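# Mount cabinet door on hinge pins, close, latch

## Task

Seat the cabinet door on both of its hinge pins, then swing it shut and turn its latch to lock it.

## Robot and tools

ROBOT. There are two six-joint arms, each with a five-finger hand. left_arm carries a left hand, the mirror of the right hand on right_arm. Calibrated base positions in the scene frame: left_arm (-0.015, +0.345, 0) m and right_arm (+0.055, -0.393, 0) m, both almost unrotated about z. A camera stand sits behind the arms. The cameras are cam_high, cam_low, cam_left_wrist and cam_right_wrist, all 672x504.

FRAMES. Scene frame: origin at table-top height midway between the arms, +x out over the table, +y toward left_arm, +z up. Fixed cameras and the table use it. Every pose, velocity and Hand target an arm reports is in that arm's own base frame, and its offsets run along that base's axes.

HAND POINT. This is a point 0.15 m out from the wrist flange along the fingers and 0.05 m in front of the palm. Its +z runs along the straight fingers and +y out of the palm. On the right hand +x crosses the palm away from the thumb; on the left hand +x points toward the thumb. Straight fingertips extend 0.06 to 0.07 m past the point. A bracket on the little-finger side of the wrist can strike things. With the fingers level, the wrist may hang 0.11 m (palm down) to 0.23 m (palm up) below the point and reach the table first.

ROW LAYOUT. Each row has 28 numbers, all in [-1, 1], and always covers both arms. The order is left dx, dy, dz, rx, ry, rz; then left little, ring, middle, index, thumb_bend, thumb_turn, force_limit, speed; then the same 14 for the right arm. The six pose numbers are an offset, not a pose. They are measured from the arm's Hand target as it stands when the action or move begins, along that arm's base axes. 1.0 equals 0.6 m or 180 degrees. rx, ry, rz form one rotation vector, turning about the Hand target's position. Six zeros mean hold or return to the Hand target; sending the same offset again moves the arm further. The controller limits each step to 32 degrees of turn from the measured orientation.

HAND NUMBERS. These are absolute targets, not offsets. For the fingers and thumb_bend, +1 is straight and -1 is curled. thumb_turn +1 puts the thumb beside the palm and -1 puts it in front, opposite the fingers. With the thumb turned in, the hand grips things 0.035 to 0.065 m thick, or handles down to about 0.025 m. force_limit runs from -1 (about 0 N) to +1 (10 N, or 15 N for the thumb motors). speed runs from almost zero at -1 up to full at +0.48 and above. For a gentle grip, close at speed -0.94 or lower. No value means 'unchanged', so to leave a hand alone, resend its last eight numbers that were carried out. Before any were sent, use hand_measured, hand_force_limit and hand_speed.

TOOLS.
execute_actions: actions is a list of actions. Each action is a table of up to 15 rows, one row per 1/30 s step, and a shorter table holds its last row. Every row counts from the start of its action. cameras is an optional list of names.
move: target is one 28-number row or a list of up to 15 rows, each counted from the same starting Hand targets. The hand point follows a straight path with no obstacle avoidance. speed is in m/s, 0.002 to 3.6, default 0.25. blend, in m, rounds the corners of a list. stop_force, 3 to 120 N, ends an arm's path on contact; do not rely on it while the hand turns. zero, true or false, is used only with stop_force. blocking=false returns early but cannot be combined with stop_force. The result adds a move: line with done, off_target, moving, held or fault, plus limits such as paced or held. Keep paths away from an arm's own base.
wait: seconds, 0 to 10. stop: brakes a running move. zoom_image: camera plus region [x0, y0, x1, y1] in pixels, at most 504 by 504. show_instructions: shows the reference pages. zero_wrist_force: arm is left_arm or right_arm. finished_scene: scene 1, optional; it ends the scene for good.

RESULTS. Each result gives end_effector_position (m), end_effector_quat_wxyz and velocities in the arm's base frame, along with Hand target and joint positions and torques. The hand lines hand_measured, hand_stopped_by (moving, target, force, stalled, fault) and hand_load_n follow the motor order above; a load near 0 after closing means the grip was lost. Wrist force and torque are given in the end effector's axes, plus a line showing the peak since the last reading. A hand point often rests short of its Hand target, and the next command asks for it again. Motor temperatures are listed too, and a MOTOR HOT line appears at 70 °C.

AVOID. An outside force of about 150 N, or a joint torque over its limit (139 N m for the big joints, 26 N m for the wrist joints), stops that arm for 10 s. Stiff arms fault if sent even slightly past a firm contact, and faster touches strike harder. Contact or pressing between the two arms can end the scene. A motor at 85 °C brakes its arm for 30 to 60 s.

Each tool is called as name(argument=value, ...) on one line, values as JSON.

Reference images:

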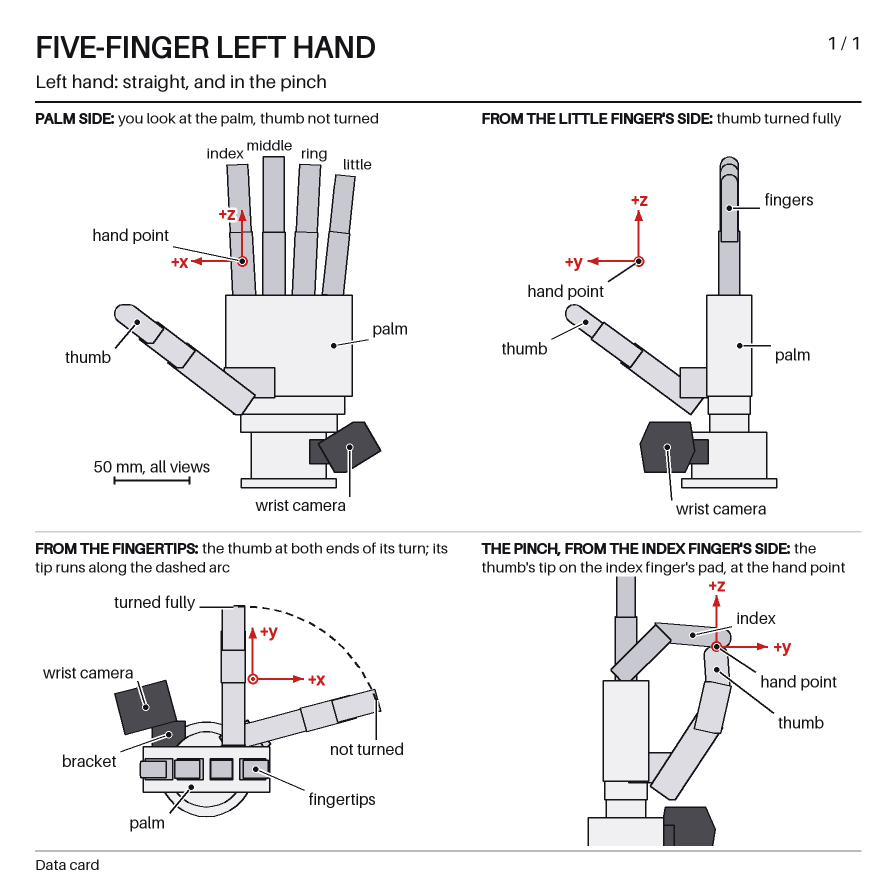

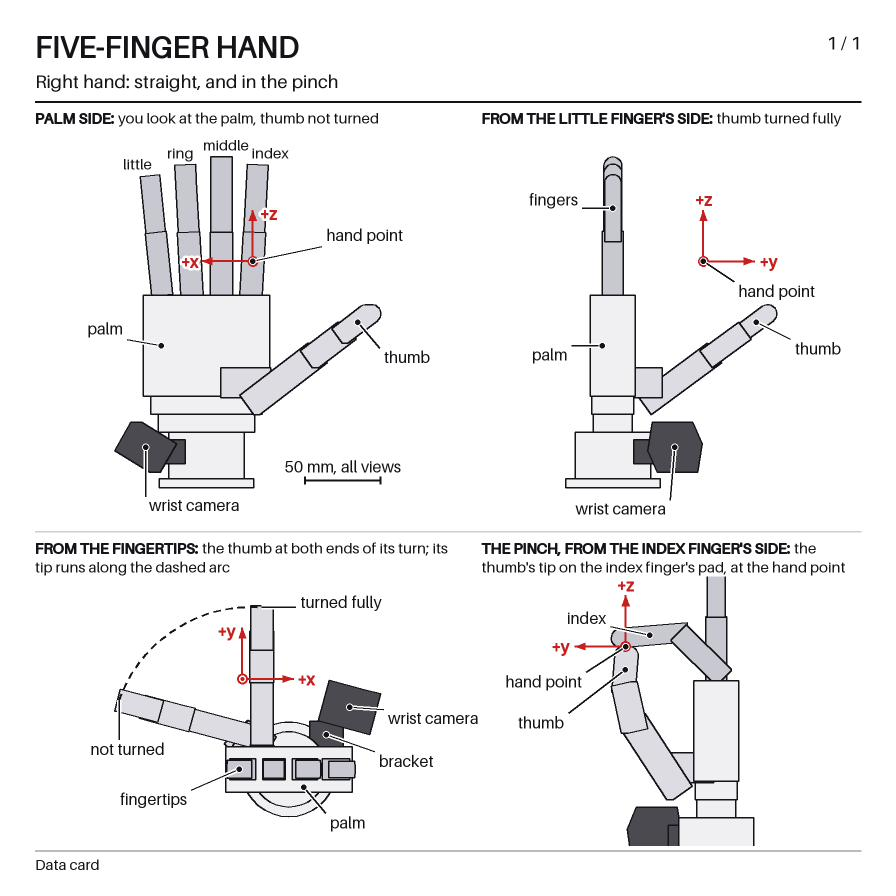

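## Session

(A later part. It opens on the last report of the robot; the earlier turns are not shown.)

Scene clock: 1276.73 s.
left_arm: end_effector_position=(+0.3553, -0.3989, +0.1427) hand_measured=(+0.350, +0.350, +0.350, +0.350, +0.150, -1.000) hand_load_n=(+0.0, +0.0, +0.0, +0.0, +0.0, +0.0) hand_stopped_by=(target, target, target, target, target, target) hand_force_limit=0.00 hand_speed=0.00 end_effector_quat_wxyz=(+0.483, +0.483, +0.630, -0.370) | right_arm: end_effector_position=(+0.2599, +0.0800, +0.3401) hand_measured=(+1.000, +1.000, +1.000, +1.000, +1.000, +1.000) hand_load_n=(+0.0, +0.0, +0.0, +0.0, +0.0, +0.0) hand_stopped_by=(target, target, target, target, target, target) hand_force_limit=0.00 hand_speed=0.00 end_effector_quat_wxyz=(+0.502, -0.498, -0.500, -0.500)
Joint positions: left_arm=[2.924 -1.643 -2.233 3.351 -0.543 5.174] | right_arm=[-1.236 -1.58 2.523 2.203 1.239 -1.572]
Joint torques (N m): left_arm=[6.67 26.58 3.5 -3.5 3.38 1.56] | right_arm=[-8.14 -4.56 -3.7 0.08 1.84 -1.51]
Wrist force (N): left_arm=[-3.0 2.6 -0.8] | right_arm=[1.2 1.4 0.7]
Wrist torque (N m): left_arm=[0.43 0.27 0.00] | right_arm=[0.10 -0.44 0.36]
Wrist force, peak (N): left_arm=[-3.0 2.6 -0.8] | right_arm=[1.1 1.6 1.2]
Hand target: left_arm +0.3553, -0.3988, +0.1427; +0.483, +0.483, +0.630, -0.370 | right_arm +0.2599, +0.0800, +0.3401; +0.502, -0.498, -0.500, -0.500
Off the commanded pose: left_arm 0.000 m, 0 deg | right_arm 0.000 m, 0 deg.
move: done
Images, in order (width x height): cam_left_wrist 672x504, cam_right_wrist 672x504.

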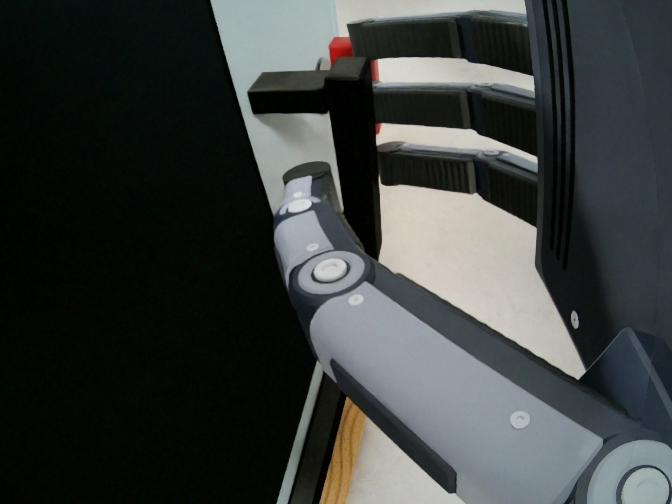

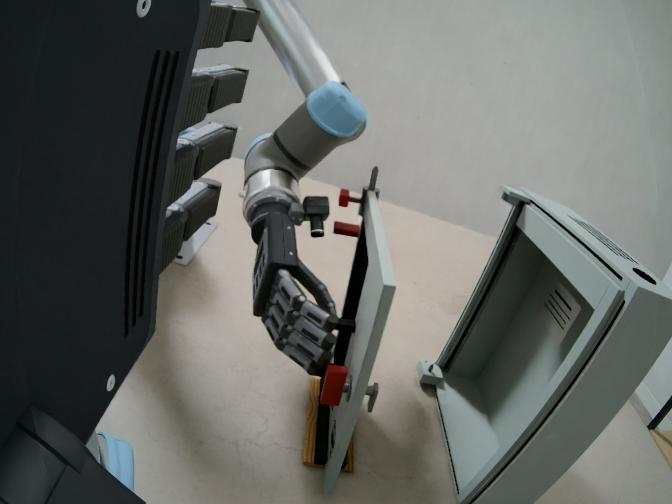

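move(target=[[-0.0209,-0.0056,0,0,0,0,0.35,0.35,0.35,0.35,0.15,-1,0,0,0,0,0,0,0,0,1,1,1,1,1,1,0,0]], speed=0.03, cameras=["cam_left_wrist", "cam_right_wrist"])

zoom_image(camera="cam_left_wrist", region=[200, 0, 440, 240])

zoom_image(camera="cam_right_wrist", region=[230, 160, 450, 500])

Scene clock: 1287.93 s.
left_arm: end_effector_position=(+0.3430, -0.4021, +0.1427) hand_measured=(+0.350, +0.350, +0.350, +0.350, +0.150, -1.000) hand_load_n=(+0.0, +0.0, +0.0, +0.0, +0.0, +0.0) hand_stopped_by=(target, target, target, target, target, target) hand_force_limit=0.00 hand_speed=0.00 end_effector_quat_wxyz=(+0.483, +0.483, +0.630, -0.370) | right_arm: end_effector_position=(+0.2599, +0.0800, +0.3401) hand_measured=(+1.000, +1.000, +1.000, +1.000, +1.000, +1.000) hand_load_n=(+0.0, +0.0, +0.0, +0.0, +0.0, +0.0) hand_stopped_by=(target, target, target, target, target, target) hand_force_limit=0.00 hand_speed=0.00 end_effector_quat_wxyz=(+0.502, -0.498, -0.500, -0.500)
Joint positions: left_arm=[2.901 -1.619 -2.256 3.367 -0.562 5.153] | right_arm=[-1.236 -1.58 2.523 2.203 1.239 -1.572]
Joint torques (N m): left_arm=[-5.02 26.19 1.9 2.19 -2.26 -1.41] | right_arm=[-8.17 -4.29 -4.04 0.02 1.92 -1.55]
Wrist force (N): left_arm=[-2.8 2.3 -0.9] | right_arm=[1.1 1.1 0.8]
Wrist torque (N m): left_arm=[0.38 0.24 0.21] | right_arm=[0.05 -0.42 0.35]
Wrist force, peak (N): left_arm=[-3.0 2.8 -0.9] | right_arm=[1.4 1.5 1.0]
Hand target: left_arm +0.3428, -0.4021, +0.1427; +0.483, +0.483, +0.630, -0.370 | right_arm +0.2599, +0.0800, +0.3401; +0.502, -0.498, -0.500, -0.500
Off the commanded pose: left_arm 0.000 m, 0 deg | right_arm 0.000 m, 0 deg.
move: done
Images, in order (width x height): cam_left_wrist 672x504, cam_right_wrist 672x504.

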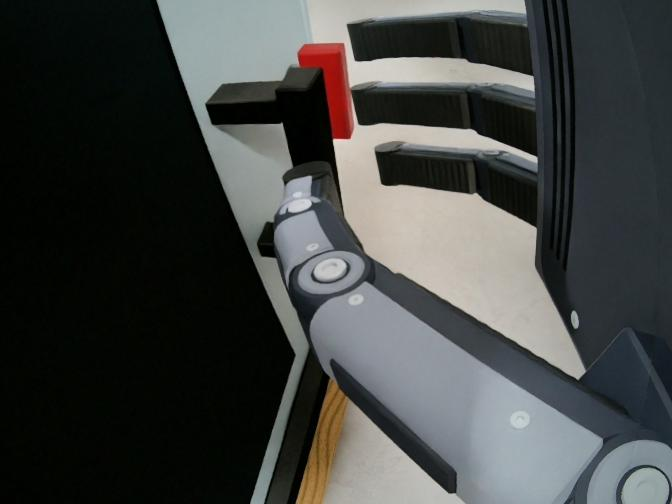

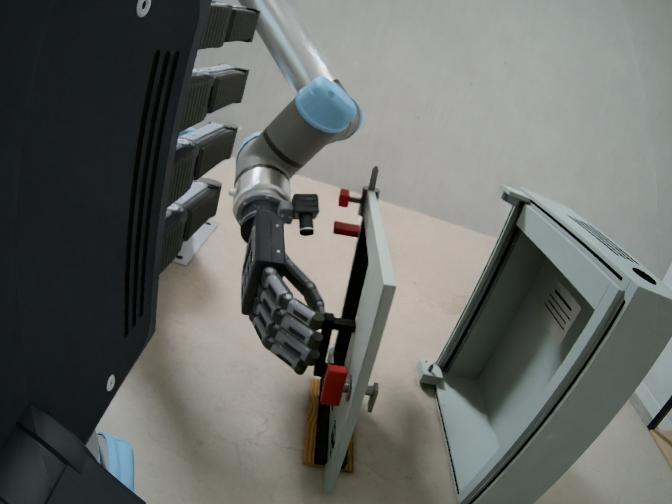

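Scaled by 2.100 from the camera's 672x504 image, which has a finer 960x720 frame.

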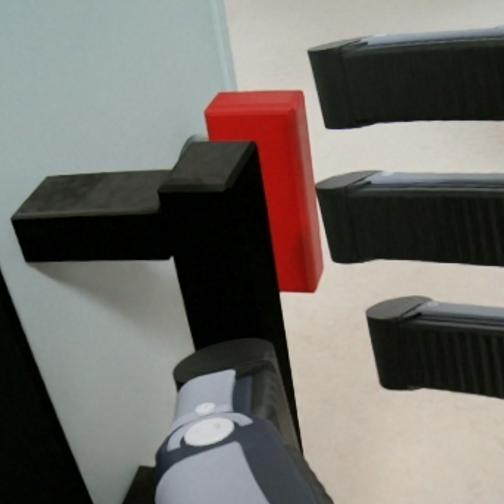

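Scaled by 1.482 from the camera's 672x504 image, which has a finer 960x720 frame.

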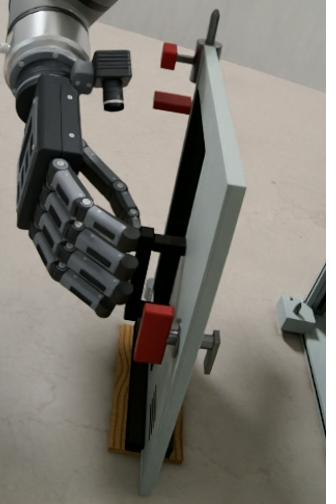

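move(target=[[0.0025,-0.0093,-0.0227,0,0,0,0.35,0.35,0.35,0.35,0.15,-1,0,0,0,0,0,0,0,0,1,1,1,1,1,1,0,0]], speed=0.03, cameras=["cam_left_wrist", "cam_right_wrist"])

zoom_image(camera="cam_left_wrist", region=[200, 0, 440, 240])

Scene clock: 1302.03 s.
left_arm: end_effector_position=(+0.3443, -0.4077, +0.1292) hand_measured=(+0.350, +0.350, +0.350, +0.350, +0.150, -1.000) hand_load_n=(+0.0, +0.0, +0.0, +0.0, +0.0, +0.0) hand_stopped_by=(target, target, target, target, target, target) hand_force_limit=0.00 hand_speed=0.00 end_effector_quat_wxyz=(+0.483, +0.483, +0.630, -0.370) | right_arm: end_effector_position=(+0.2599, +0.0800, +0.3401) hand_measured=(+1.000, +1.000, +1.000, +1.000, +1.000, +1.000) hand_load_n=(+0.0, +0.0, +0.0, +0.0, +0.0, +0.0) hand_stopped_by=(target, target, target, target, target, target) hand_force_limit=0.00 hand_speed=0.00 end_effector_quat_wxyz=(+0.502, -0.498, -0.500, -0.500)
Joint positions: left_arm=[2.882 -1.655 -2.262 3.423 -0.579 5.136] | right_arm=[-1.236 -1.58 2.523 2.203 1.239 -1.572]
Joint torques (N m): left_arm=[-6.58 11.19 1.85 1.94 -2.27 -1.18] | right_arm=[-8.43 -4.63 -4.68 0.12 1.87 -1.45]
Wrist force (N): left_arm=[-2.5 2.5 -0.8] | right_arm=[1.1 1.5 0.4]
Wrist torque (N m): left_arm=[0.40 0.17 0.19] | right_arm=[0.12 -0.41 0.36]
Wrist force, peak (N): left_arm=[-2.7 2.9 -1.0] | right_arm=[1.4 1.6 0.6]
Hand target: left_arm +0.3443, -0.4077, +0.1291; +0.483, +0.483, +0.630, -0.370 | right_arm +0.2599, +0.0800, +0.3401; +0.502, -0.498, -0.500, -0.500
Off the commanded pose: left_arm 0.000 m, 0 deg | right_arm 0.000 m, 0 deg.
move: done
Images, in order (width x height): cam_left_wrist 672x504, cam_right_wrist 672x504.

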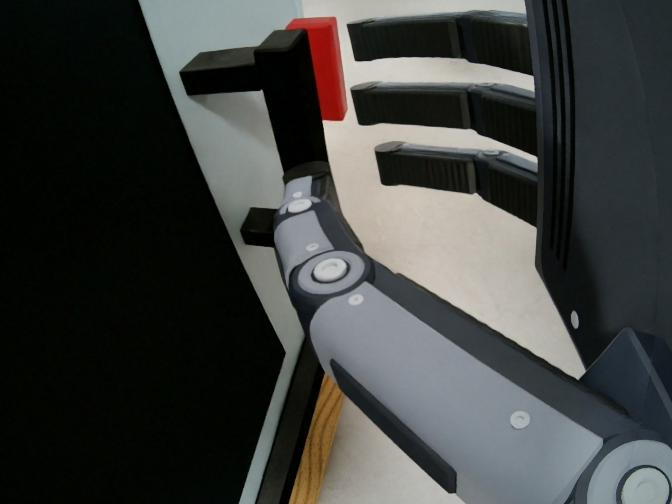

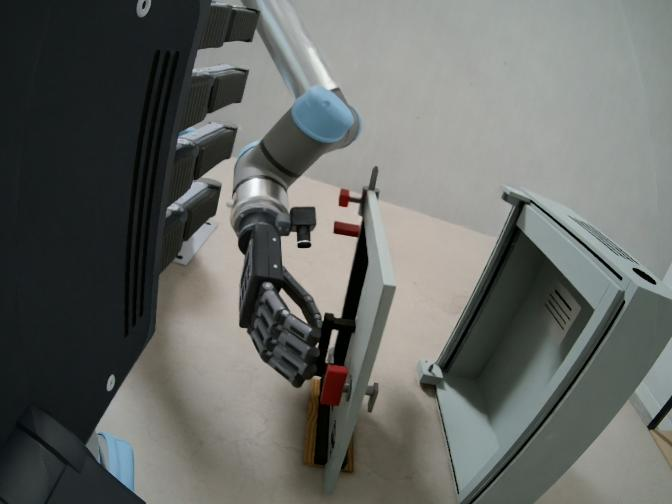

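Scaled by 2.100 from the camera's 672x504 image, which has a finer 960x720 frame.

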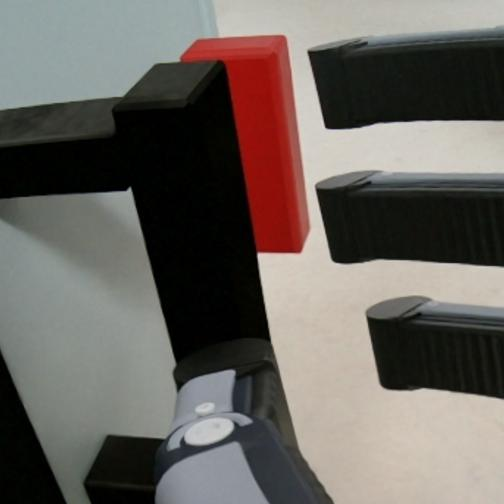

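execute_actions(actions=[[[0,0,0,0,0,0,0.35,-0.3,-0.3,-0.3,-0.35,-1,-0.6,-0.85,0,0,0,0,0,0,1,1,1,1,1,1,0,0]],[[0,0,0,0,0,0,0.35,-0.3,-0.3,-0.3,-0.35,-1,-0.6,-0.85,0,0,0,0,0,0,1,1,1,1,1,1,0,0]],[[0,0,0,0,0,0,0.35,-0.3,-0.3,-0.3,-0.35,-1,-0.6,-0.85,0,0,0,0,0,0,1,1,1,1,1,1,0,0]]], cameras=["cam_left_wrist", "cam_right_wrist"])

Scene clock: 1325.60 s.
left_arm: end_effector_position=(+0.3443, -0.4077, +0.1291) hand_measured=(+0.350, -0.106, -0.010, +0.004, -0.350, -1.000) hand_load_n=(+0.0, +2.5, +0.0, +0.0, +0.0, +0.0) hand_stopped_by=(target, force, force, force, target, target) hand_force_limit=-0.60 hand_speed=-0.85 end_effector_quat_wxyz=(+0.483, +0.483, +0.630, -0.370) | right_arm: end_effector_position=(+0.2599, +0.0800, +0.3401) hand_measured=(+1.000, +1.000, +1.000, +1.000, +1.000, +1.000) hand_load_n=(+0.0, +0.0, +0.0, +0.0, +0.0, +0.0) hand_stopped_by=(target, target, target, target, target, target) hand_force_limit=0.00 hand_speed=0.00 end_effector_quat_wxyz=(+0.502, -0.498, -0.500, -0.500)
Joint positions: left_arm=[2.882 -1.655 -2.262 3.424 -0.579 5.136] | right_arm=[-1.236 -1.58 2.523 2.203 1.239 -1.572]
Joint torques (N m): left_arm=[3.4 16.25 6.31 -1.53 -0.87 -0.72] | right_arm=[-7.88 -4.83 -4.85 0.18 1.86 -1.38]
Wrist force (N): left_arm=[-2.6 1.2 1.1] | right_arm=[1.0 1.2 0.8]
Wrist torque (N m): left_arm=[0.38 0.19 0.25] | right_arm=[0.07 -0.41 0.35]
Wrist force, peak (N): left_arm=[-3.6 1.9 1.5] | right_arm=[1.7 1.4 0.7]
Hand target: left_arm +0.3443, -0.4077, +0.1291; +0.483, +0.483, +0.630, -0.370 | right_arm +0.2599, +0.0800, +0.3401; +0.502, -0.498, -0.500, -0.500
Off the commanded pose: left_arm 0.000 m, 0 deg | right_arm 0.000 m, 0 deg.
Step readings (end_effector_position of left_arm | right_arm):
0: (+0.3443, -0.4077, +0.1291) | (+0.2599, +0.0800, +0.3401)
1: (+0.3443, -0.4077, +0.1291) | (+0.2599, +0.0800, +0.3401)
2: (+0.3443, -0.4077, +0.1291) | (+0.2599, +0.0800, +0.3401)
4: (+0.3443, -0.4077, +0.1291) | (+0.2599, +0.0800, +0.3401)
8: (+0.3443, -0.4077, +0.1291) | (+0.2599, +0.0800, +0.3401)
15: (+0.3443, -0.4077, +0.1291) | (+0.2599, +0.0800, +0.3401)
16: (+0.3443, -0.4077, +0.1291) | (+0.2599, +0.0800, +0.3401)
17: (+0.3443, -0.4077, +0.1291) | (+0.2599, +0.0800, +0.3401)
19: (+0.3443, -0.4077, +0.1291) | (+0.2599, +0.0800, +0.3401)
23: (+0.3443, -0.4077, +0.1291) | (+0.2599, +0.0800, +0.3401)
30: (+0.3443, -0.4077, +0.1291) | (+0.2599, +0.0800, +0.3401)
31: (+0.3443, -0.4077, +0.1291) | (+0.2599, +0.0800, +0.3401)
32: (+0.3443, -0.4077, +0.1291) | (+0.2599, +0.0800, +0.3401)
34: (+0.3443, -0.4077, +0.1291) | (+0.2599, +0.0800, +0.3401)
38: (+0.3443, -0.4077, +0.1291) | (+0.2599, +0.0800, +0.3401)
45: (+0.3443, -0.4077, +0.1291) | (+0.2599, +0.0800, +0.3401)
Images, in order (width x height): cam_left_wrist 672x504, cam_right_wrist 672x504.

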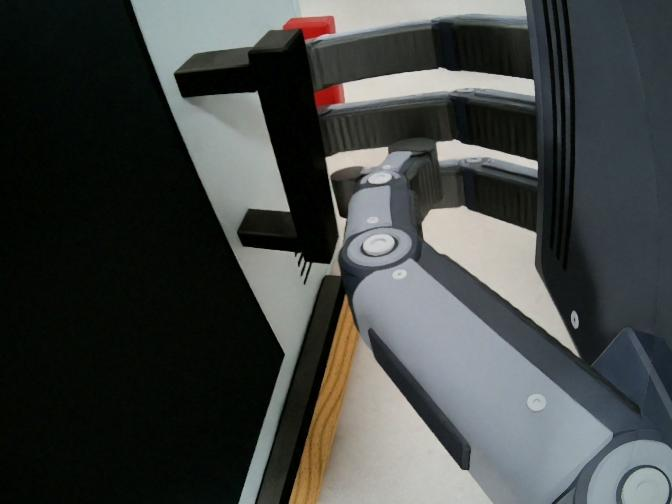

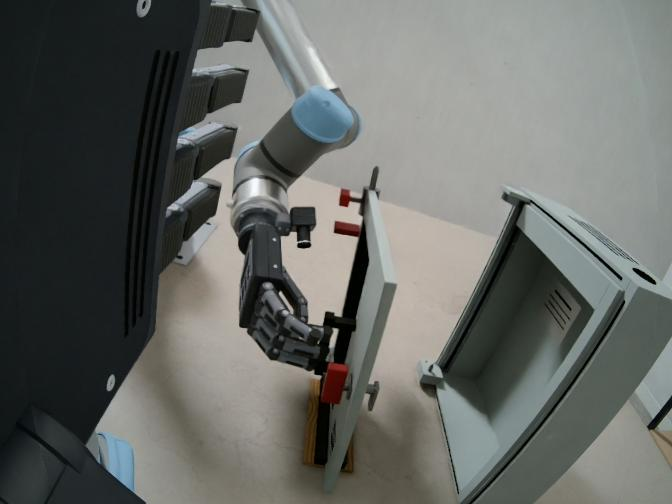

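execute_actions(actions=[[[0,0,0,0,0,0,0.35,0.15,0.18,0.18,-0.35,-1,-0.6,-0.6,0,0,0,0,0,0,1,1,1,1,1,1,0,0]],[[0,0,0,0,0,0,0.35,0.15,0.18,0.18,-0.05,-1,-0.6,-0.6,0,0,0,0,0,0,1,1,1,1,1,1,0,0]]], cameras=["cam_left_wrist"])

zoom_image(camera="cam_left_wrist", region=[200, 0, 440, 240])

Scene clock: 1342.43 s.
left_arm: end_effector_position=(+0.3443, -0.4077, +0.1291) hand_measured=(+0.350, +0.150, +0.180, +0.180, -0.050, -1.000) hand_load_n=(+0.0, +0.0, +0.0, +0.0, +0.0, +0.0) hand_stopped_by=(target, target, target, target, target, target) hand_force_limit=-0.60 hand_speed=-0.60 end_effector_quat_wxyz=(+0.483, +0.483, +0.630, -0.370) | right_arm: end_effector_position=(+0.2599, +0.0800, +0.3401) hand_measured=(+1.000, +1.000, +1.000, +1.000, +1.000, +1.000) hand_load_n=(+0.0, +0.0, +0.0, +0.0, +0.0, +0.0) hand_stopped_by=(target, target, target, target, target, target) hand_force_limit=0.00 hand_speed=0.00 end_effector_quat_wxyz=(+0.502, -0.498, -0.500, -0.500)
Joint positions: left_arm=[2.882 -1.655 -2.262 3.424 -0.579 5.136] | right_arm=[-1.236 -1.58 2.523 2.203 1.239 -1.572]
Joint torques (N m): left_arm=[3.26 25.12 14.78 -3.23 0.88 0.92] | right_arm=[-8.49 -4.26 -4.67 0.21 1.88 -1.36]
Wrist force (N): left_arm=[-2.5 2.1 -1.1] | right_arm=[1.3 1.3 0.9]
Wrist torque (N m): left_arm=[0.37 0.15 0.20] | right_arm=[0.08 -0.46 0.37]
Wrist force, peak (N): left_arm=[-2.6 2.6 -1.1] | right_arm=[1.3 1.6 0.9]
Hand target: left_arm +0.3443, -0.4077, +0.1291; +0.483, +0.483, +0.630, -0.370 | right_arm +0.2599, +0.0800, +0.3401; +0.502, -0.498, -0.500, -0.500
Off the commanded pose: left_arm 0.000 m, 0 deg | right_arm 0.000 m, 0 deg.
Step readings (end_effector_position of left_arm | right_arm):
0: (+0.3443, -0.4077, +0.1291) | (+0.2599, +0.0800, +0.3401)
1: (+0.3443, -0.4077, +0.1291) | (+0.2599, +0.0800, +0.3401)
2: (+0.3443, -0.4077, +0.1291) | (+0.2599, +0.0800, +0.3401)
4: (+0.3443, -0.4077, +0.1291) | (+0.2599, +0.0800, +0.3401)
8: (+0.3443, -0.4077, +0.1291) | (+0.2599, +0.0800, +0.3401)
15: (+0.3443, -0.4077, +0.1291) | (+0.2599, +0.0800, +0.3401)
16: (+0.3443, -0.4077, +0.1291) | (+0.2599, +0.0800, +0.3401)
17: (+0.3443, -0.4077, +0.1291) | (+0.2599, +0.0800, +0.3401)
19: (+0.3443, -0.4077, +0.1291) | (+0.2599, +0.0800, +0.3401)
23: (+0.3443, -0.4077, +0.1291) | (+0.2599, +0.0800, +0.3401)
30: (+0.3443, -0.4077, +0.1291) | (+0.2599, +0.0800, +0.3401)
Images, in order (width x height): cam_left_wrist 672x504.

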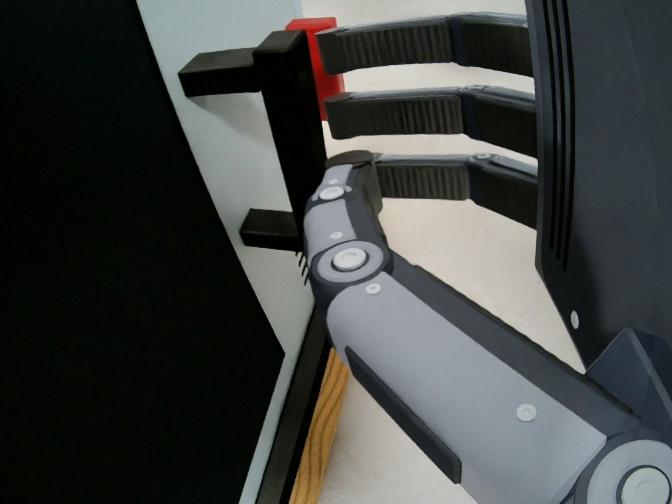

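Scaled by 2.100 from the camera's 672x504 image, which has a finer 960x720 frame.

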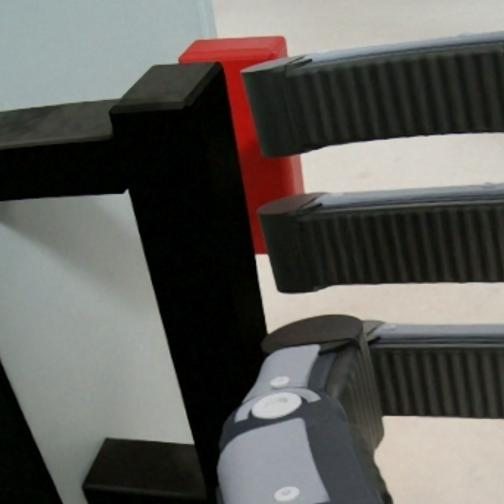

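move(target=[[-0.0025,0.0093,0.0027,0,0,0,0.35,0.15,0.18,0.18,-0.05,-1,-0.6,-0.6,0,0,0,0,0,0,1,1,1,1,1,1,0,0],[0.0177,0.0147,0.0027,0,0,0,0.35,0.15,0.18,0.18,-0.05,-1,-0.6,-0.6,0,0,0,0,0,0,1,1,1,1,1,1,0,0]], speed=0.03, cameras=["cam_left_wrist", "cam_right_wrist"])

zoom_image(camera="cam_left_wrist", region=[200, 0, 440, 240])

Scene clock: 1356.53 s.
left_arm: end_effector_position=(+0.3547, -0.3989, +0.1307) hand_measured=(+0.350, +0.150, +0.180, +0.180, -0.050, -1.000) hand_load_n=(+0.0, +0.0, +0.5, +2.5, +0.0, +0.0) hand_stopped_by=(target, target, target, target, target, target) hand_force_limit=-0.60 hand_speed=-0.60 end_effector_quat_wxyz=(+0.483, +0.483, +0.630, -0.370) | right_arm: end_effector_position=(+0.2599, +0.0800, +0.3401) hand_measured=(+1.000, +1.000, +1.000, +1.000, +1.000, +1.000) hand_load_n=(+0.0, +0.0, +0.0, +0.0, +0.0, +0.0) hand_stopped_by=(target, target, target, target, target, target) hand_force_limit=0.00 hand_speed=0.00 end_effector_quat_wxyz=(+0.502, -0.498, -0.500, -0.500)
Joint positions: left_arm=[2.923 -1.666 -2.249 3.39 -0.544 5.173] | right_arm=[-1.236 -1.58 2.523 2.203 1.239 -1.572]
Joint torques (N m): left_arm=[6.64 13.07 27.01 -3.53 2.53 1.55] | right_arm=[-8.47 -4.68 -3.94 0.18 1.76 -1.39]
Wrist force (N): left_arm=[-3.7 0.9 1.2] | right_arm=[1.2 1.2 1.0]
Wrist torque (N m): left_arm=[0.41 0.16 0.00] | right_arm=[0.05 -0.45 0.36]
Wrist force, peak (N): left_arm=[-4.2 0.9 1.3] | right_arm=[1.4 1.5 1.1]
Hand target: left_arm +0.3549, -0.3989, +0.1307; +0.483, +0.483, +0.630, -0.370 | right_arm +0.2599, +0.0800, +0.3401; +0.502, -0.498, -0.500, -0.500
Off the commanded pose: left_arm 0.000 m, 0 deg | right_arm 0.000 m, 0 deg.
move: done
Images, in order (width x height): cam_left_wrist 672x504, cam_right_wrist 672x504.

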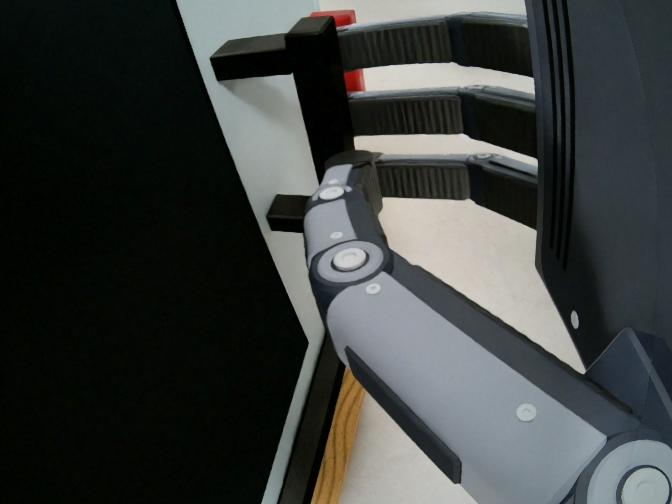

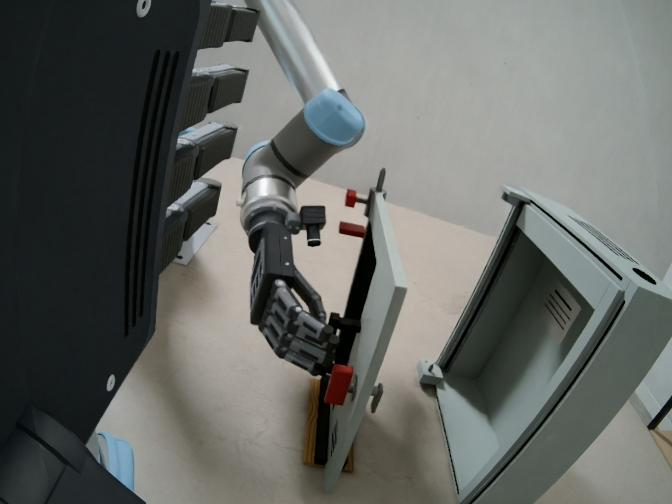

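Scaled by 2.100 from the camera's 672x504 image, which has a finer 960x720 frame.

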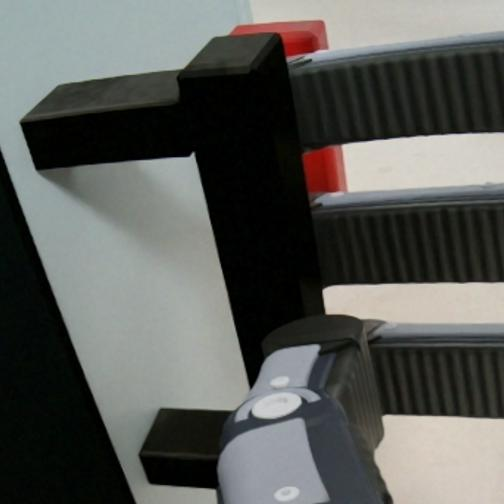

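execute_actions(actions=[[[0,0,0,0,0,0,0.4,0.4,0.4,0.4,-0.05,-1,-0.6,-0.6,0,0,0,0,0,0,1,1,1,1,1,1,0,0]]], cameras=["cam_left_wrist", "cam_right_wrist"])

zoom_image(camera="cam_left_wrist", region=[200, 0, 440, 240])

Scene clock: 1365.97 s.
left_arm: end_effector_position=(+0.3549, -0.3989, +0.1307) hand_measured=(+0.400, +0.400, +0.400, +0.400, -0.050, -1.000) hand_load_n=(+0.5, +0.0, +0.0, +0.0, +0.0, +0.0) hand_stopped_by=(target, target, target, target, target, target) hand_force_limit=-0.60 hand_speed=-0.60 end_effector_quat_wxyz=(+0.483, +0.483, +0.630, -0.370) | right_arm: end_effector_position=(+0.2599, +0.0800, +0.3401) hand_measured=(+1.000, +1.000, +1.000, +1.000, +1.000, +1.000) hand_load_n=(+0.0, +0.0, +0.0, +0.0, +0.0, +0.0) hand_stopped_by=(target, target, target, target, target, target) hand_force_limit=0.00 hand_speed=0.00 end_effector_quat_wxyz=(+0.502, -0.498, -0.500, -0.500)
Joint positions: left_arm=[2.923 -1.667 -2.248 3.39 -0.544 5.173] | right_arm=[-1.236 -1.58 2.523 2.203 1.239 -1.572]
Joint torques (N m): left_arm=[3.7 13.05 27.58 -3.49 2.96 1.69] | right_arm=[-7.65 -4.25 -4.92 0.14 1.77 -1.43]
Wrist force (N): left_arm=[-2.5 2.3 -0.8] | right_arm=[0.9 1.3 0.4]
Wrist torque (N m): left_arm=[0.40 0.17 0.03] | right_arm=[0.10 -0.38 0.35]
Wrist force, peak (N): left_arm=[-3.8 0.7 1.3] | right_arm=[1.5 1.7 0.7]
Hand target: left_arm +0.3549, -0.3989, +0.1307; +0.483, +0.483, +0.630, -0.370 | right_arm +0.2599, +0.0800, +0.3401; +0.502, -0.498, -0.500, -0.500
Off the commanded pose: left_arm 0.000 m, 0 deg | right_arm 0.000 m, 0 deg.
Step readings (end_effector_position of left_arm | right_arm):
0: (+0.3549, -0.3989, +0.1307) | (+0.2599, +0.0800, +0.3401)
1: (+0.3549, -0.3989, +0.1307) | (+0.2599, +0.0800, +0.3401)
2: (+0.3549, -0.3989, +0.1307) | (+0.2599, +0.0800, +0.3401)
4: (+0.3549, -0.3989, +0.1307) | (+0.2599, +0.0800, +0.3401)
8: (+0.3549, -0.3989, +0.1307) | (+0.2599, +0.0800, +0.3401)
15: (+0.3549, -0.3989, +0.1307) | (+0.2599, +0.0800, +0.3401)
Images, in order (width x height): cam_left_wrist 672x504, cam_right_wrist 672x504.

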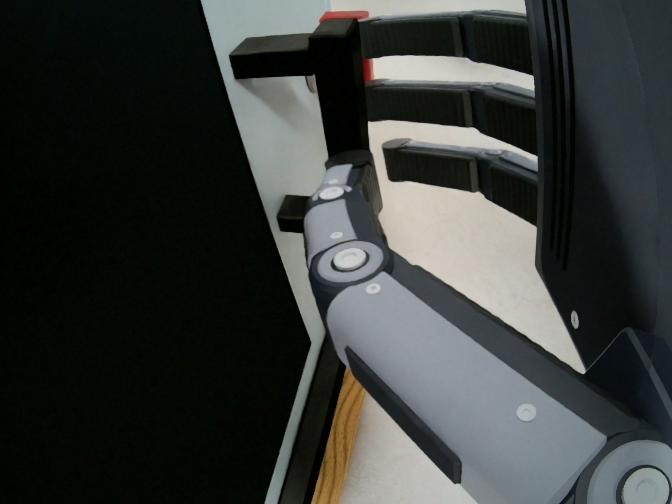

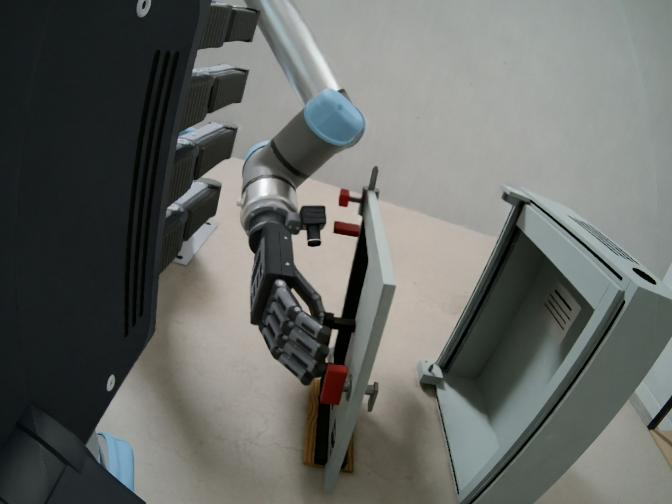

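Scaled by 2.100 from the camera's 672x504 image, which has a finer 960x720 frame.

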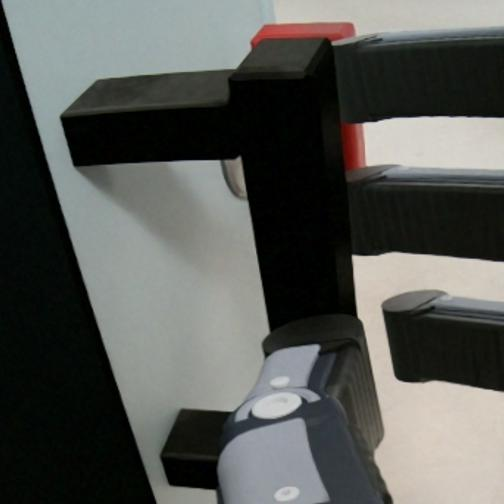

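move(target=[[0.005,-0.0187,-0.0052,0,0,0,0.4,0.4,0.4,0.4,-0.05,-1,-0.6,-0.6,0,0,0,0,0,0,1,1,1,1,1,1,0,0]], speed=0.01, stop_force=4, cameras=["cam_left_wrist", "cam_right_wrist"])

zoom_image(camera="cam_left_wrist", region=[200, 0, 440, 240])

Scene clock: 1378.10 s.
left_arm: end_effector_position=(+0.3561, -0.4036, +0.1294) hand_measured=(+0.400, +0.400, +0.400, +0.400, -0.050, -1.000) hand_load_n=(+0.0, +0.0, -0.5, +0.0, +0.0, +0.5) hand_stopped_by=(target, target, target, target, target, target) hand_force_limit=-0.60 hand_speed=-0.60 end_effector_quat_wxyz=(+0.483, +0.483, +0.630, -0.370) | right_arm: end_effector_position=(+0.2599, +0.0800, +0.3401) hand_measured=(+1.000, +1.000, +1.000, +1.000, +1.000, +1.000) hand_load_n=(+0.0, +0.0, +0.0, +0.0, +0.0, +0.0) hand_stopped_by=(target, target, target, target, target, target) hand_force_limit=0.00 hand_speed=0.00 end_effector_quat_wxyz=(+0.502, -0.498, -0.500, -0.500)
Joint positions: left_arm=[2.908 -1.675 -2.241 3.403 -0.557 5.159] | right_arm=[-1.236 -1.58 2.523 2.203 1.239 -1.572]
Joint torques (N m): left_arm=[6 27.16 2.06 -3.32 3.29 1.72] | right_arm=[-8.11 -4.27 -4.99 0.25 1.76 -1.45]
Wrist force (N): left_arm=[-2.1 2.3 -2.8] | right_arm=[1.5 1.3 0.7]
Wrist torque (N m): left_arm=[0.44 0.07 0.03] | right_arm=[0.08 -0.47 0.38]
Wrist force, peak (N): left_arm=[-3.4 1.9 -5.7] | right_arm=[1.4 1.6 1.0]
Hand target: left_arm +0.3561, -0.4036, +0.1294; +0.483, +0.483, +0.630, -0.370 (not the last commanded pose) | right_arm +0.2599, +0.0800, +0.3401; +0.502, -0.498, -0.500, -0.500
Off the commanded pose: left_arm 0.007 m, 0 deg | right_arm 0.000 m, 0 deg.
move: contact (left_arm)
Images, in order (width x height): cam_left_wrist 672x504, cam_right_wrist 672x504.

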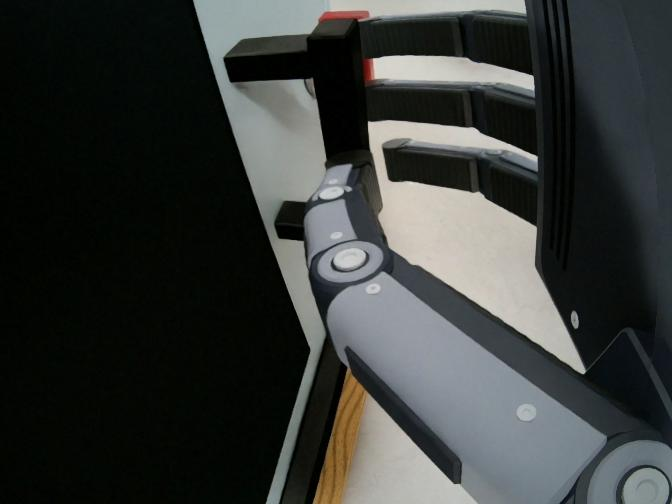

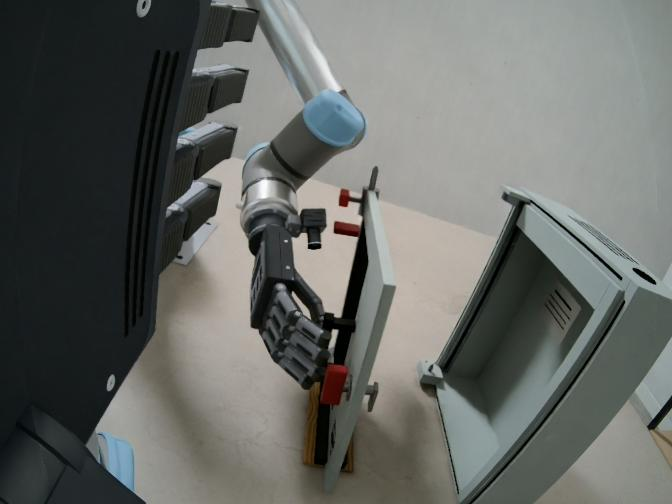

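Scaled by 2.100 from the camera's 672x504 image, which has a finer 960x720 frame.

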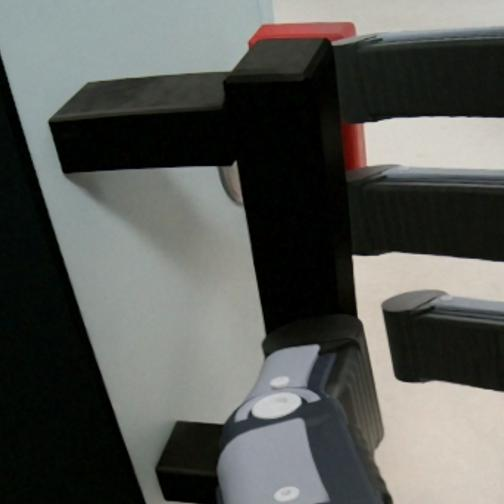

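execute_actions(actions=[[[0,0,0,0,0,0,0.4,0.4,-0.5,-0.5,-0.05,-1,0.2,-0.9,0,0,0,0,0,0,1,1,1,1,1,1,0,0]],[[0,0,0,0,0,0,0.4,0.4,-0.5,-0.5,-0.05,-1,0.2,-0.9,0,0,0,0,0,0,1,1,1,1,1,1,0,0]],[[0,0,0,0,0,0,0.4,0.4,-0.5,-0.5,-0.05,-1,0.2,-0.9,0,0,0,0,0,0,1,1,1,1,1,1,0,0]],[[0,0,0,0,0,0,0.4,0.4,-0.5,-0.5,-0.05,-1,0.2,-0.9,0,0,0,0,0,0,1,1,1,1,1,1,0,0]]], cameras=["cam_left_wrist", "cam_right_wrist"])

zoom_image(camera="cam_left_wrist", region=[200, 0, 440, 240])

Scene clock: 1391.53 s.
left_arm: end_effector_position=(+0.3561, -0.4036, +0.1294) hand_measured=(+0.400, +0.400, +0.030, +0.124, -0.050, -1.000) hand_load_n=(+0.0, +0.0, +7.5, +3.5, +4.0, +1.0) hand_stopped_by=(target, target, force, force, target, target) hand_force_limit=0.20 hand_speed=-0.90 end_effector_quat_wxyz=(+0.483, +0.483, +0.630, -0.370) | right_arm: end_effector_position=(+0.2599, +0.0800, +0.3401) hand_measured=(+1.000, +1.000, +1.000, +1.000, +1.000, +1.000) hand_load_n=(+0.0, +0.0, +0.0, +0.0, +0.0, +0.0) hand_stopped_by=(target, target, target, target, target, target) hand_force_limit=0.00 hand_speed=0.00 end_effector_quat_wxyz=(+0.502, -0.498, -0.500, -0.500)
Joint positions: left_arm=[2.908 -1.675 -2.241 3.403 -0.557 5.159] | right_arm=[-1.236 -1.58 2.523 2.203 1.239 -1.572]
Joint torques (N m): left_arm=[5.73 27.47 3.96 -3.13 1.78 1.77] | right_arm=[-7.99 -4.72 -4.96 0.21 1.82 -1.6]
Wrist force (N): left_arm=[-0.9 2.0 0.2] | right_arm=[1.2 1.3 0.9]
Wrist torque (N m): left_arm=[0.40 0.12 -0.01] | right_arm=[0.07 -0.44 0.36]
Wrist force, peak (N): left_arm=[-2.4 2.5 -3.4] | right_arm=[1.2 1.6 1.0]
Hand target: left_arm +0.3561, -0.4036, +0.1294; +0.483, +0.483, +0.630, -0.370 | right_arm +0.2599, +0.0800, +0.3401; +0.502, -0.498, -0.500, -0.500
Off the commanded pose: left_arm 0.000 m, 0 deg | right_arm 0.000 m, 0 deg.
Step readings (end_effector_position of left_arm | right_arm):
0: (+0.3561, -0.4036, +0.1294) | (+0.2599, +0.0800, +0.3401)
1: (+0.3561, -0.4036, +0.1294) | (+0.2599, +0.0800, +0.3401)
2: (+0.3561, -0.4036, +0.1294) | (+0.2599, +0.0800, +0.3401)
4: (+0.3561, -0.4036, +0.1294) | (+0.2599, +0.0800, +0.3401)
8: (+0.3561, -0.4036, +0.1294) | (+0.2599, +0.0800, +0.3401)
15: (+0.3561, -0.4036, +0.1294) | (+0.2599, +0.0800, +0.3401)
16: (+0.3561, -0.4036, +0.1294) | (+0.2599, +0.0800, +0.3401)
17: (+0.3561, -0.4036, +0.1294) | (+0.2599, +0.0800, +0.3401)
19: (+0.3561, -0.4036, +0.1294) | (+0.2599, +0.0800, +0.3401)
23: (+0.3561, -0.4036, +0.1294) | (+0.2599, +0.0800, +0.3401)
30: (+0.3561, -0.4036, +0.1294) | (+0.2599, +0.0800, +0.3401)
31: (+0.3561, -0.4036, +0.1294) | (+0.2599, +0.0800, +0.3401)
32: (+0.3561, -0.4036, +0.1294) | (+0.2599, +0.0800, +0.3401)
34: (+0.3561, -0.4036, +0.1294) | (+0.2599, +0.0800, +0.3401)
38: (+0.3561, -0.4036, +0.1294) | (+0.2599, +0.0800, +0.3401)
45: (+0.3561, -0.4036, +0.1294) | (+0.2599, +0.0800, +0.3401)
46: (+0.3561, -0.4036, +0.1294) | (+0.2599, +0.0800, +0.3401)
47: (+0.3561, -0.4036, +0.1294) | (+0.2599, +0.0800, +0.3401)
49: (+0.3561, -0.4036, +0.1294) | (+0.2599, +0.0800, +0.3401)
53: (+0.3561, -0.4036, +0.1294) | (+0.2599, +0.0800, +0.3401)
60: (+0.3561, -0.4036, +0.1294) | (+0.2599, +0.0800, +0.3401)
Images, in order (width x height): cam_left_wrist 672x504, cam_right_wrist 672x504.

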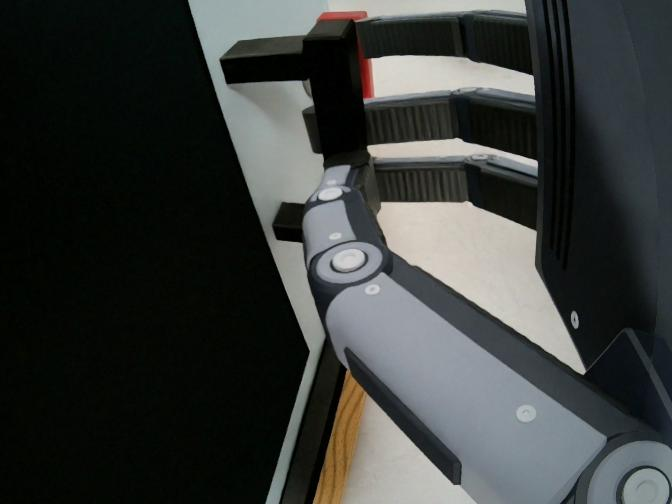

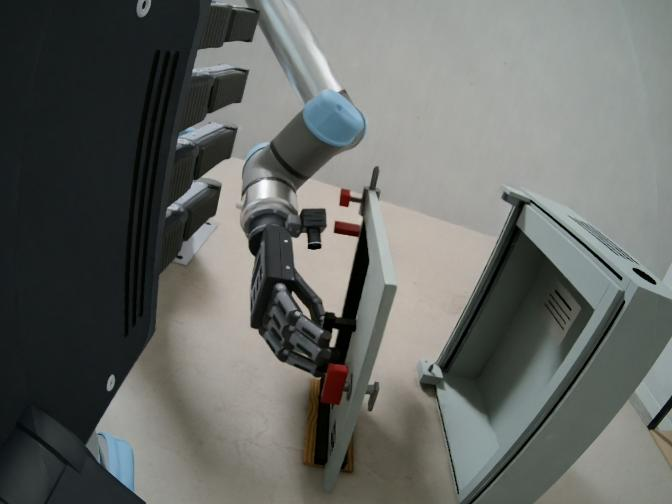

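Scaled by 2.100 from the camera's 672x504 image, which has a finer 960x720 frame.

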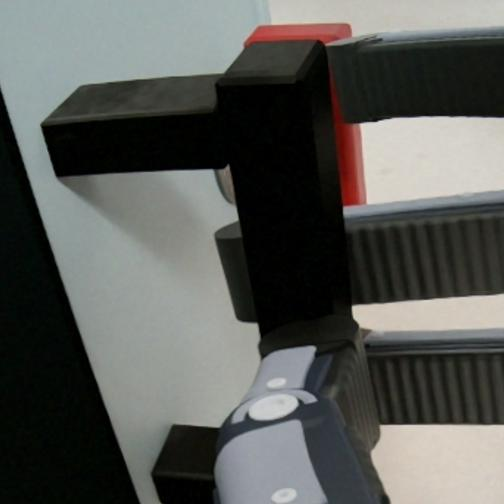

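execute_actions(actions=[[[0,0,0,0,0,0,0.4,0.4,-0.5,-0.6,-0.05,-1,0.8,-0.92,0,0,0,0,0,0,1,1,1,1,1,1,0,0]],[[0,0,0,0,0,0,0.4,0.4,-0.5,-0.6,-0.05,-1,0.8,-0.92,0,0,0,0,0,0,1,1,1,1,1,1,0,0]]], cameras=[])

execute_actions(actions=[[[0,0,0,0,0,0,0.4,0.4,-0.6,-0.6,-0.05,-1,0.8,-0.92,0,0,0,0,0,0,1,1,1,1,1,1,0,0]],[[0,0,0,0,0,0,0.4,0.4,-0.6,-0.6,-0.05,-1,0.8,-0.92,0,0,0,0,0,0,1,1,1,1,1,1,0,0]]], cameras=["cam_left_wrist", "cam_right_wrist"])

Scene clock: 1406.03 s.
left_arm: end_effector_position=(+0.3561, -0.4036, +0.1294) hand_measured=(+0.400, +0.400, +0.030, +0.106, -0.048, -1.000) hand_load_n=(+0.0, +0.0, +4.5, +10.0, +5.0, +0.5) hand_stopped_by=(target, target, force, force, target, target) hand_force_limit=0.80 hand_speed=-0.92 end_effector_quat_wxyz=(+0.483, +0.483, +0.630, -0.370) | right_arm: end_effector_position=(+0.2599, +0.0800, +0.3401) hand_measured=(+1.000, +1.000, +1.000, +1.000, +1.000, +1.000) hand_load_n=(+0.0, +0.0, +0.0, +0.0, +0.0, +0.0) hand_stopped_by=(target, target, target, target, target, target) hand_force_limit=0.00 hand_speed=0.00 end_effector_quat_wxyz=(+0.502, -0.498, -0.500, -0.500)
Joint positions: left_arm=[2.908 -1.675 -2.241 3.403 -0.557 5.159] | right_arm=[-1.236 -1.58 2.523 2.203 1.239 -1.572]
Joint torques (N m): left_arm=[4.74 26.79 9.24 -2.52 -1.89 1.56] | right_arm=[-7.97 -4.55 -4.74 0.27 1.78 -1.45]
Wrist force (N): left_arm=[-0.6 2.0 0.1] | right_arm=[1.0 1.2 0.8]
Wrist torque (N m): left_arm=[0.43 -0.10 -0.04] | right_arm=[0.06 -0.40 0.35]
Wrist force, peak (N): left_arm=[-0.4 2.8 0.1] | right_arm=[1.5 1.5 0.7]
Hand target: left_arm +0.3561, -0.4036, +0.1294; +0.483, +0.483, +0.630, -0.370 | right_arm +0.2599, +0.0800, +0.3401; +0.502, -0.498, -0.500, -0.500
Off the commanded pose: left_arm 0.000 m, 0 deg | right_arm 0.000 m, 0 deg.
Step readings (end_effector_position of left_arm | right_arm):
0: (+0.3561, -0.4036, +0.1294) | (+0.2599, +0.0800, +0.3401)
1: (+0.3561, -0.4036, +0.1294) | (+0.2599, +0.0800, +0.3401)
2: (+0.3561, -0.4036, +0.1294) | (+0.2599, +0.0800, +0.3401)
4: (+0.3561, -0.4036, +0.1294) | (+0.2599, +0.0800, +0.3401)
8: (+0.3561, -0.4036, +0.1294) | (+0.2599, +0.0800, +0.3401)
15: (+0.3561, -0.4036, +0.1294) | (+0.2599, +0.0800, +0.3401)
16: (+0.3561, -0.4036, +0.1294) | (+0.2599, +0.0800, +0.3401)
17: (+0.3561, -0.4036, +0.1294) | (+0.2599, +0.0800, +0.3401)
19: (+0.3561, -0.4036, +0.1294) | (+0.2599, +0.0800, +0.3401)
23: (+0.3561, -0.4036, +0.1294) | (+0.2599, +0.0800, +0.3401)
30: (+0.3561, -0.4036, +0.1294) | (+0.2599, +0.0800, +0.3401)
No camera images: "cameras" was empty.

Scene clock: 1407.23 s.
left_arm: end_effector_position=(+0.3561, -0.4036, +0.1294) hand_measured=(+0.400, +0.400, +0.018, +0.106, -0.048, -1.000) hand_load_n=(+0.0, +0.0, +10.0, +8.5, +5.5, +1.0) hand_stopped_by=(target, target, force, force, target, target) hand_force_limit=0.80 hand_speed=-0.92 end_effector_quat_wxyz=(+0.483, +0.483, +0.630, -0.370) | right_arm: end_effector_position=(+0.2599, +0.0800, +0.3401) hand_measured=(+1.000, +1.000, +1.000, +1.000, +1.000, +1.000) hand_load_n=(+0.0, +0.0, +0.0, +0.0, +0.5, +0.0) hand_stopped_by=(target, target, target, target, target, target) hand_force_limit=0.00 hand_speed=0.00 end_effector_quat_wxyz=(+0.502, -0.498, -0.500, -0.500)
Joint positions: left_arm=[2.908 -1.675 -2.241 3.403 -0.557 5.159] | right_arm=[-1.236 -1.58 2.523 2.203 1.239 -1.572]
Joint torques (N m): left_arm=[4.34 26.57 10.57 -2.55 -1.85 1.57] | right_arm=[-8.06 -5.36 -5.82 0.16 1.66 -1.52]
Wrist force (N): left_arm=[-0.1 2.5 0.0] | right_arm=[1.4 1.4 0.7]
Wrist torque (N m): left_arm=[0.47 -0.07 -0.03] | right_arm=[0.10 -0.46 0.38]
Wrist force, peak (N): left_arm=[0.1 2.9 0.2] | right_arm=[1.4 1.4 0.8]
Hand target: left_arm +0.3561, -0.4036, +0.1294; +0.483, +0.483, +0.630, -0.370 | right_arm +0.2599, +0.0800, +0.3401; +0.502, -0.498, -0.500, -0.500
Off the commanded pose: left_arm 0.000 m, 0 deg | right_arm 0.000 m, 0 deg.
Step readings (end_effector_position of left_arm | right_arm):
0: (+0.3561, -0.4036, +0.1294) | (+0.2599, +0.0800, +0.3401)
1: (+0.3561, -0.4036, +0.1294) | (+0.2599, +0.0800, +0.3401)
2: (+0.3561, -0.4036, +0.1294) | (+0.2599, +0.0800, +0.3401)
4: (+0.3561, -0.4036, +0.1294) | (+0.2599, +0.0800, +0.3401)
8: (+0.3561, -0.4036, +0.1294) | (+0.2599, +0.0800, +0.3401)
15: (+0.3561, -0.4036, +0.1294) | (+0.2599, +0.0800, +0.3401)
16: (+0.3561, -0.4036, +0.1294) | (+0.2599, +0.0800, +0.3401)
17: (+0.3561, -0.4036, +0.1294) | (+0.2599, +0.0800, +0.3401)
19: (+0.3561, -0.4036, +0.1294) | (+0.2599, +0.0800, +0.3401)
23: (+0.3561, -0.4036, +0.1294) | (+0.2599, +0.0800, +0.3401)
30: (+0.3561, -0.4036, +0.1294) | (+0.2599, +0.0800, +0.3401)
Images, in order (width x height): cam_left_wrist 672x504, cam_right_wrist 672x504.

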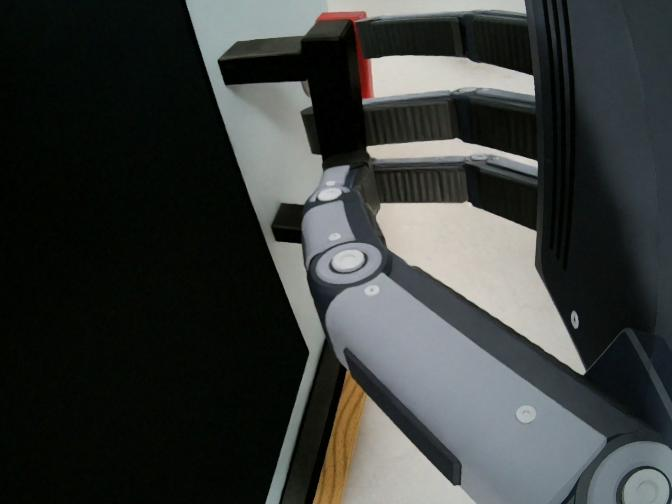

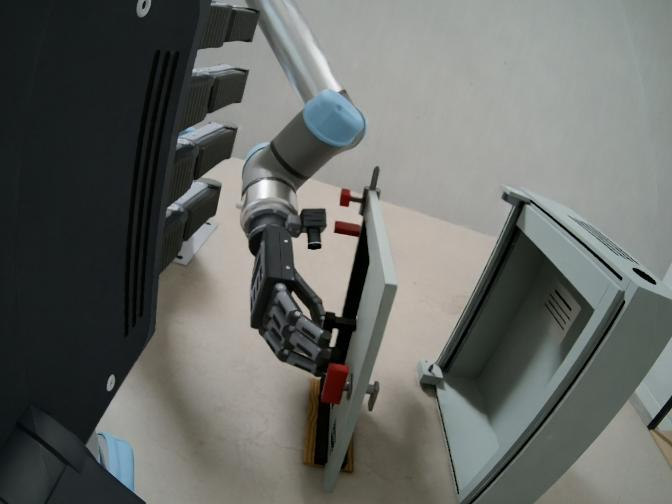

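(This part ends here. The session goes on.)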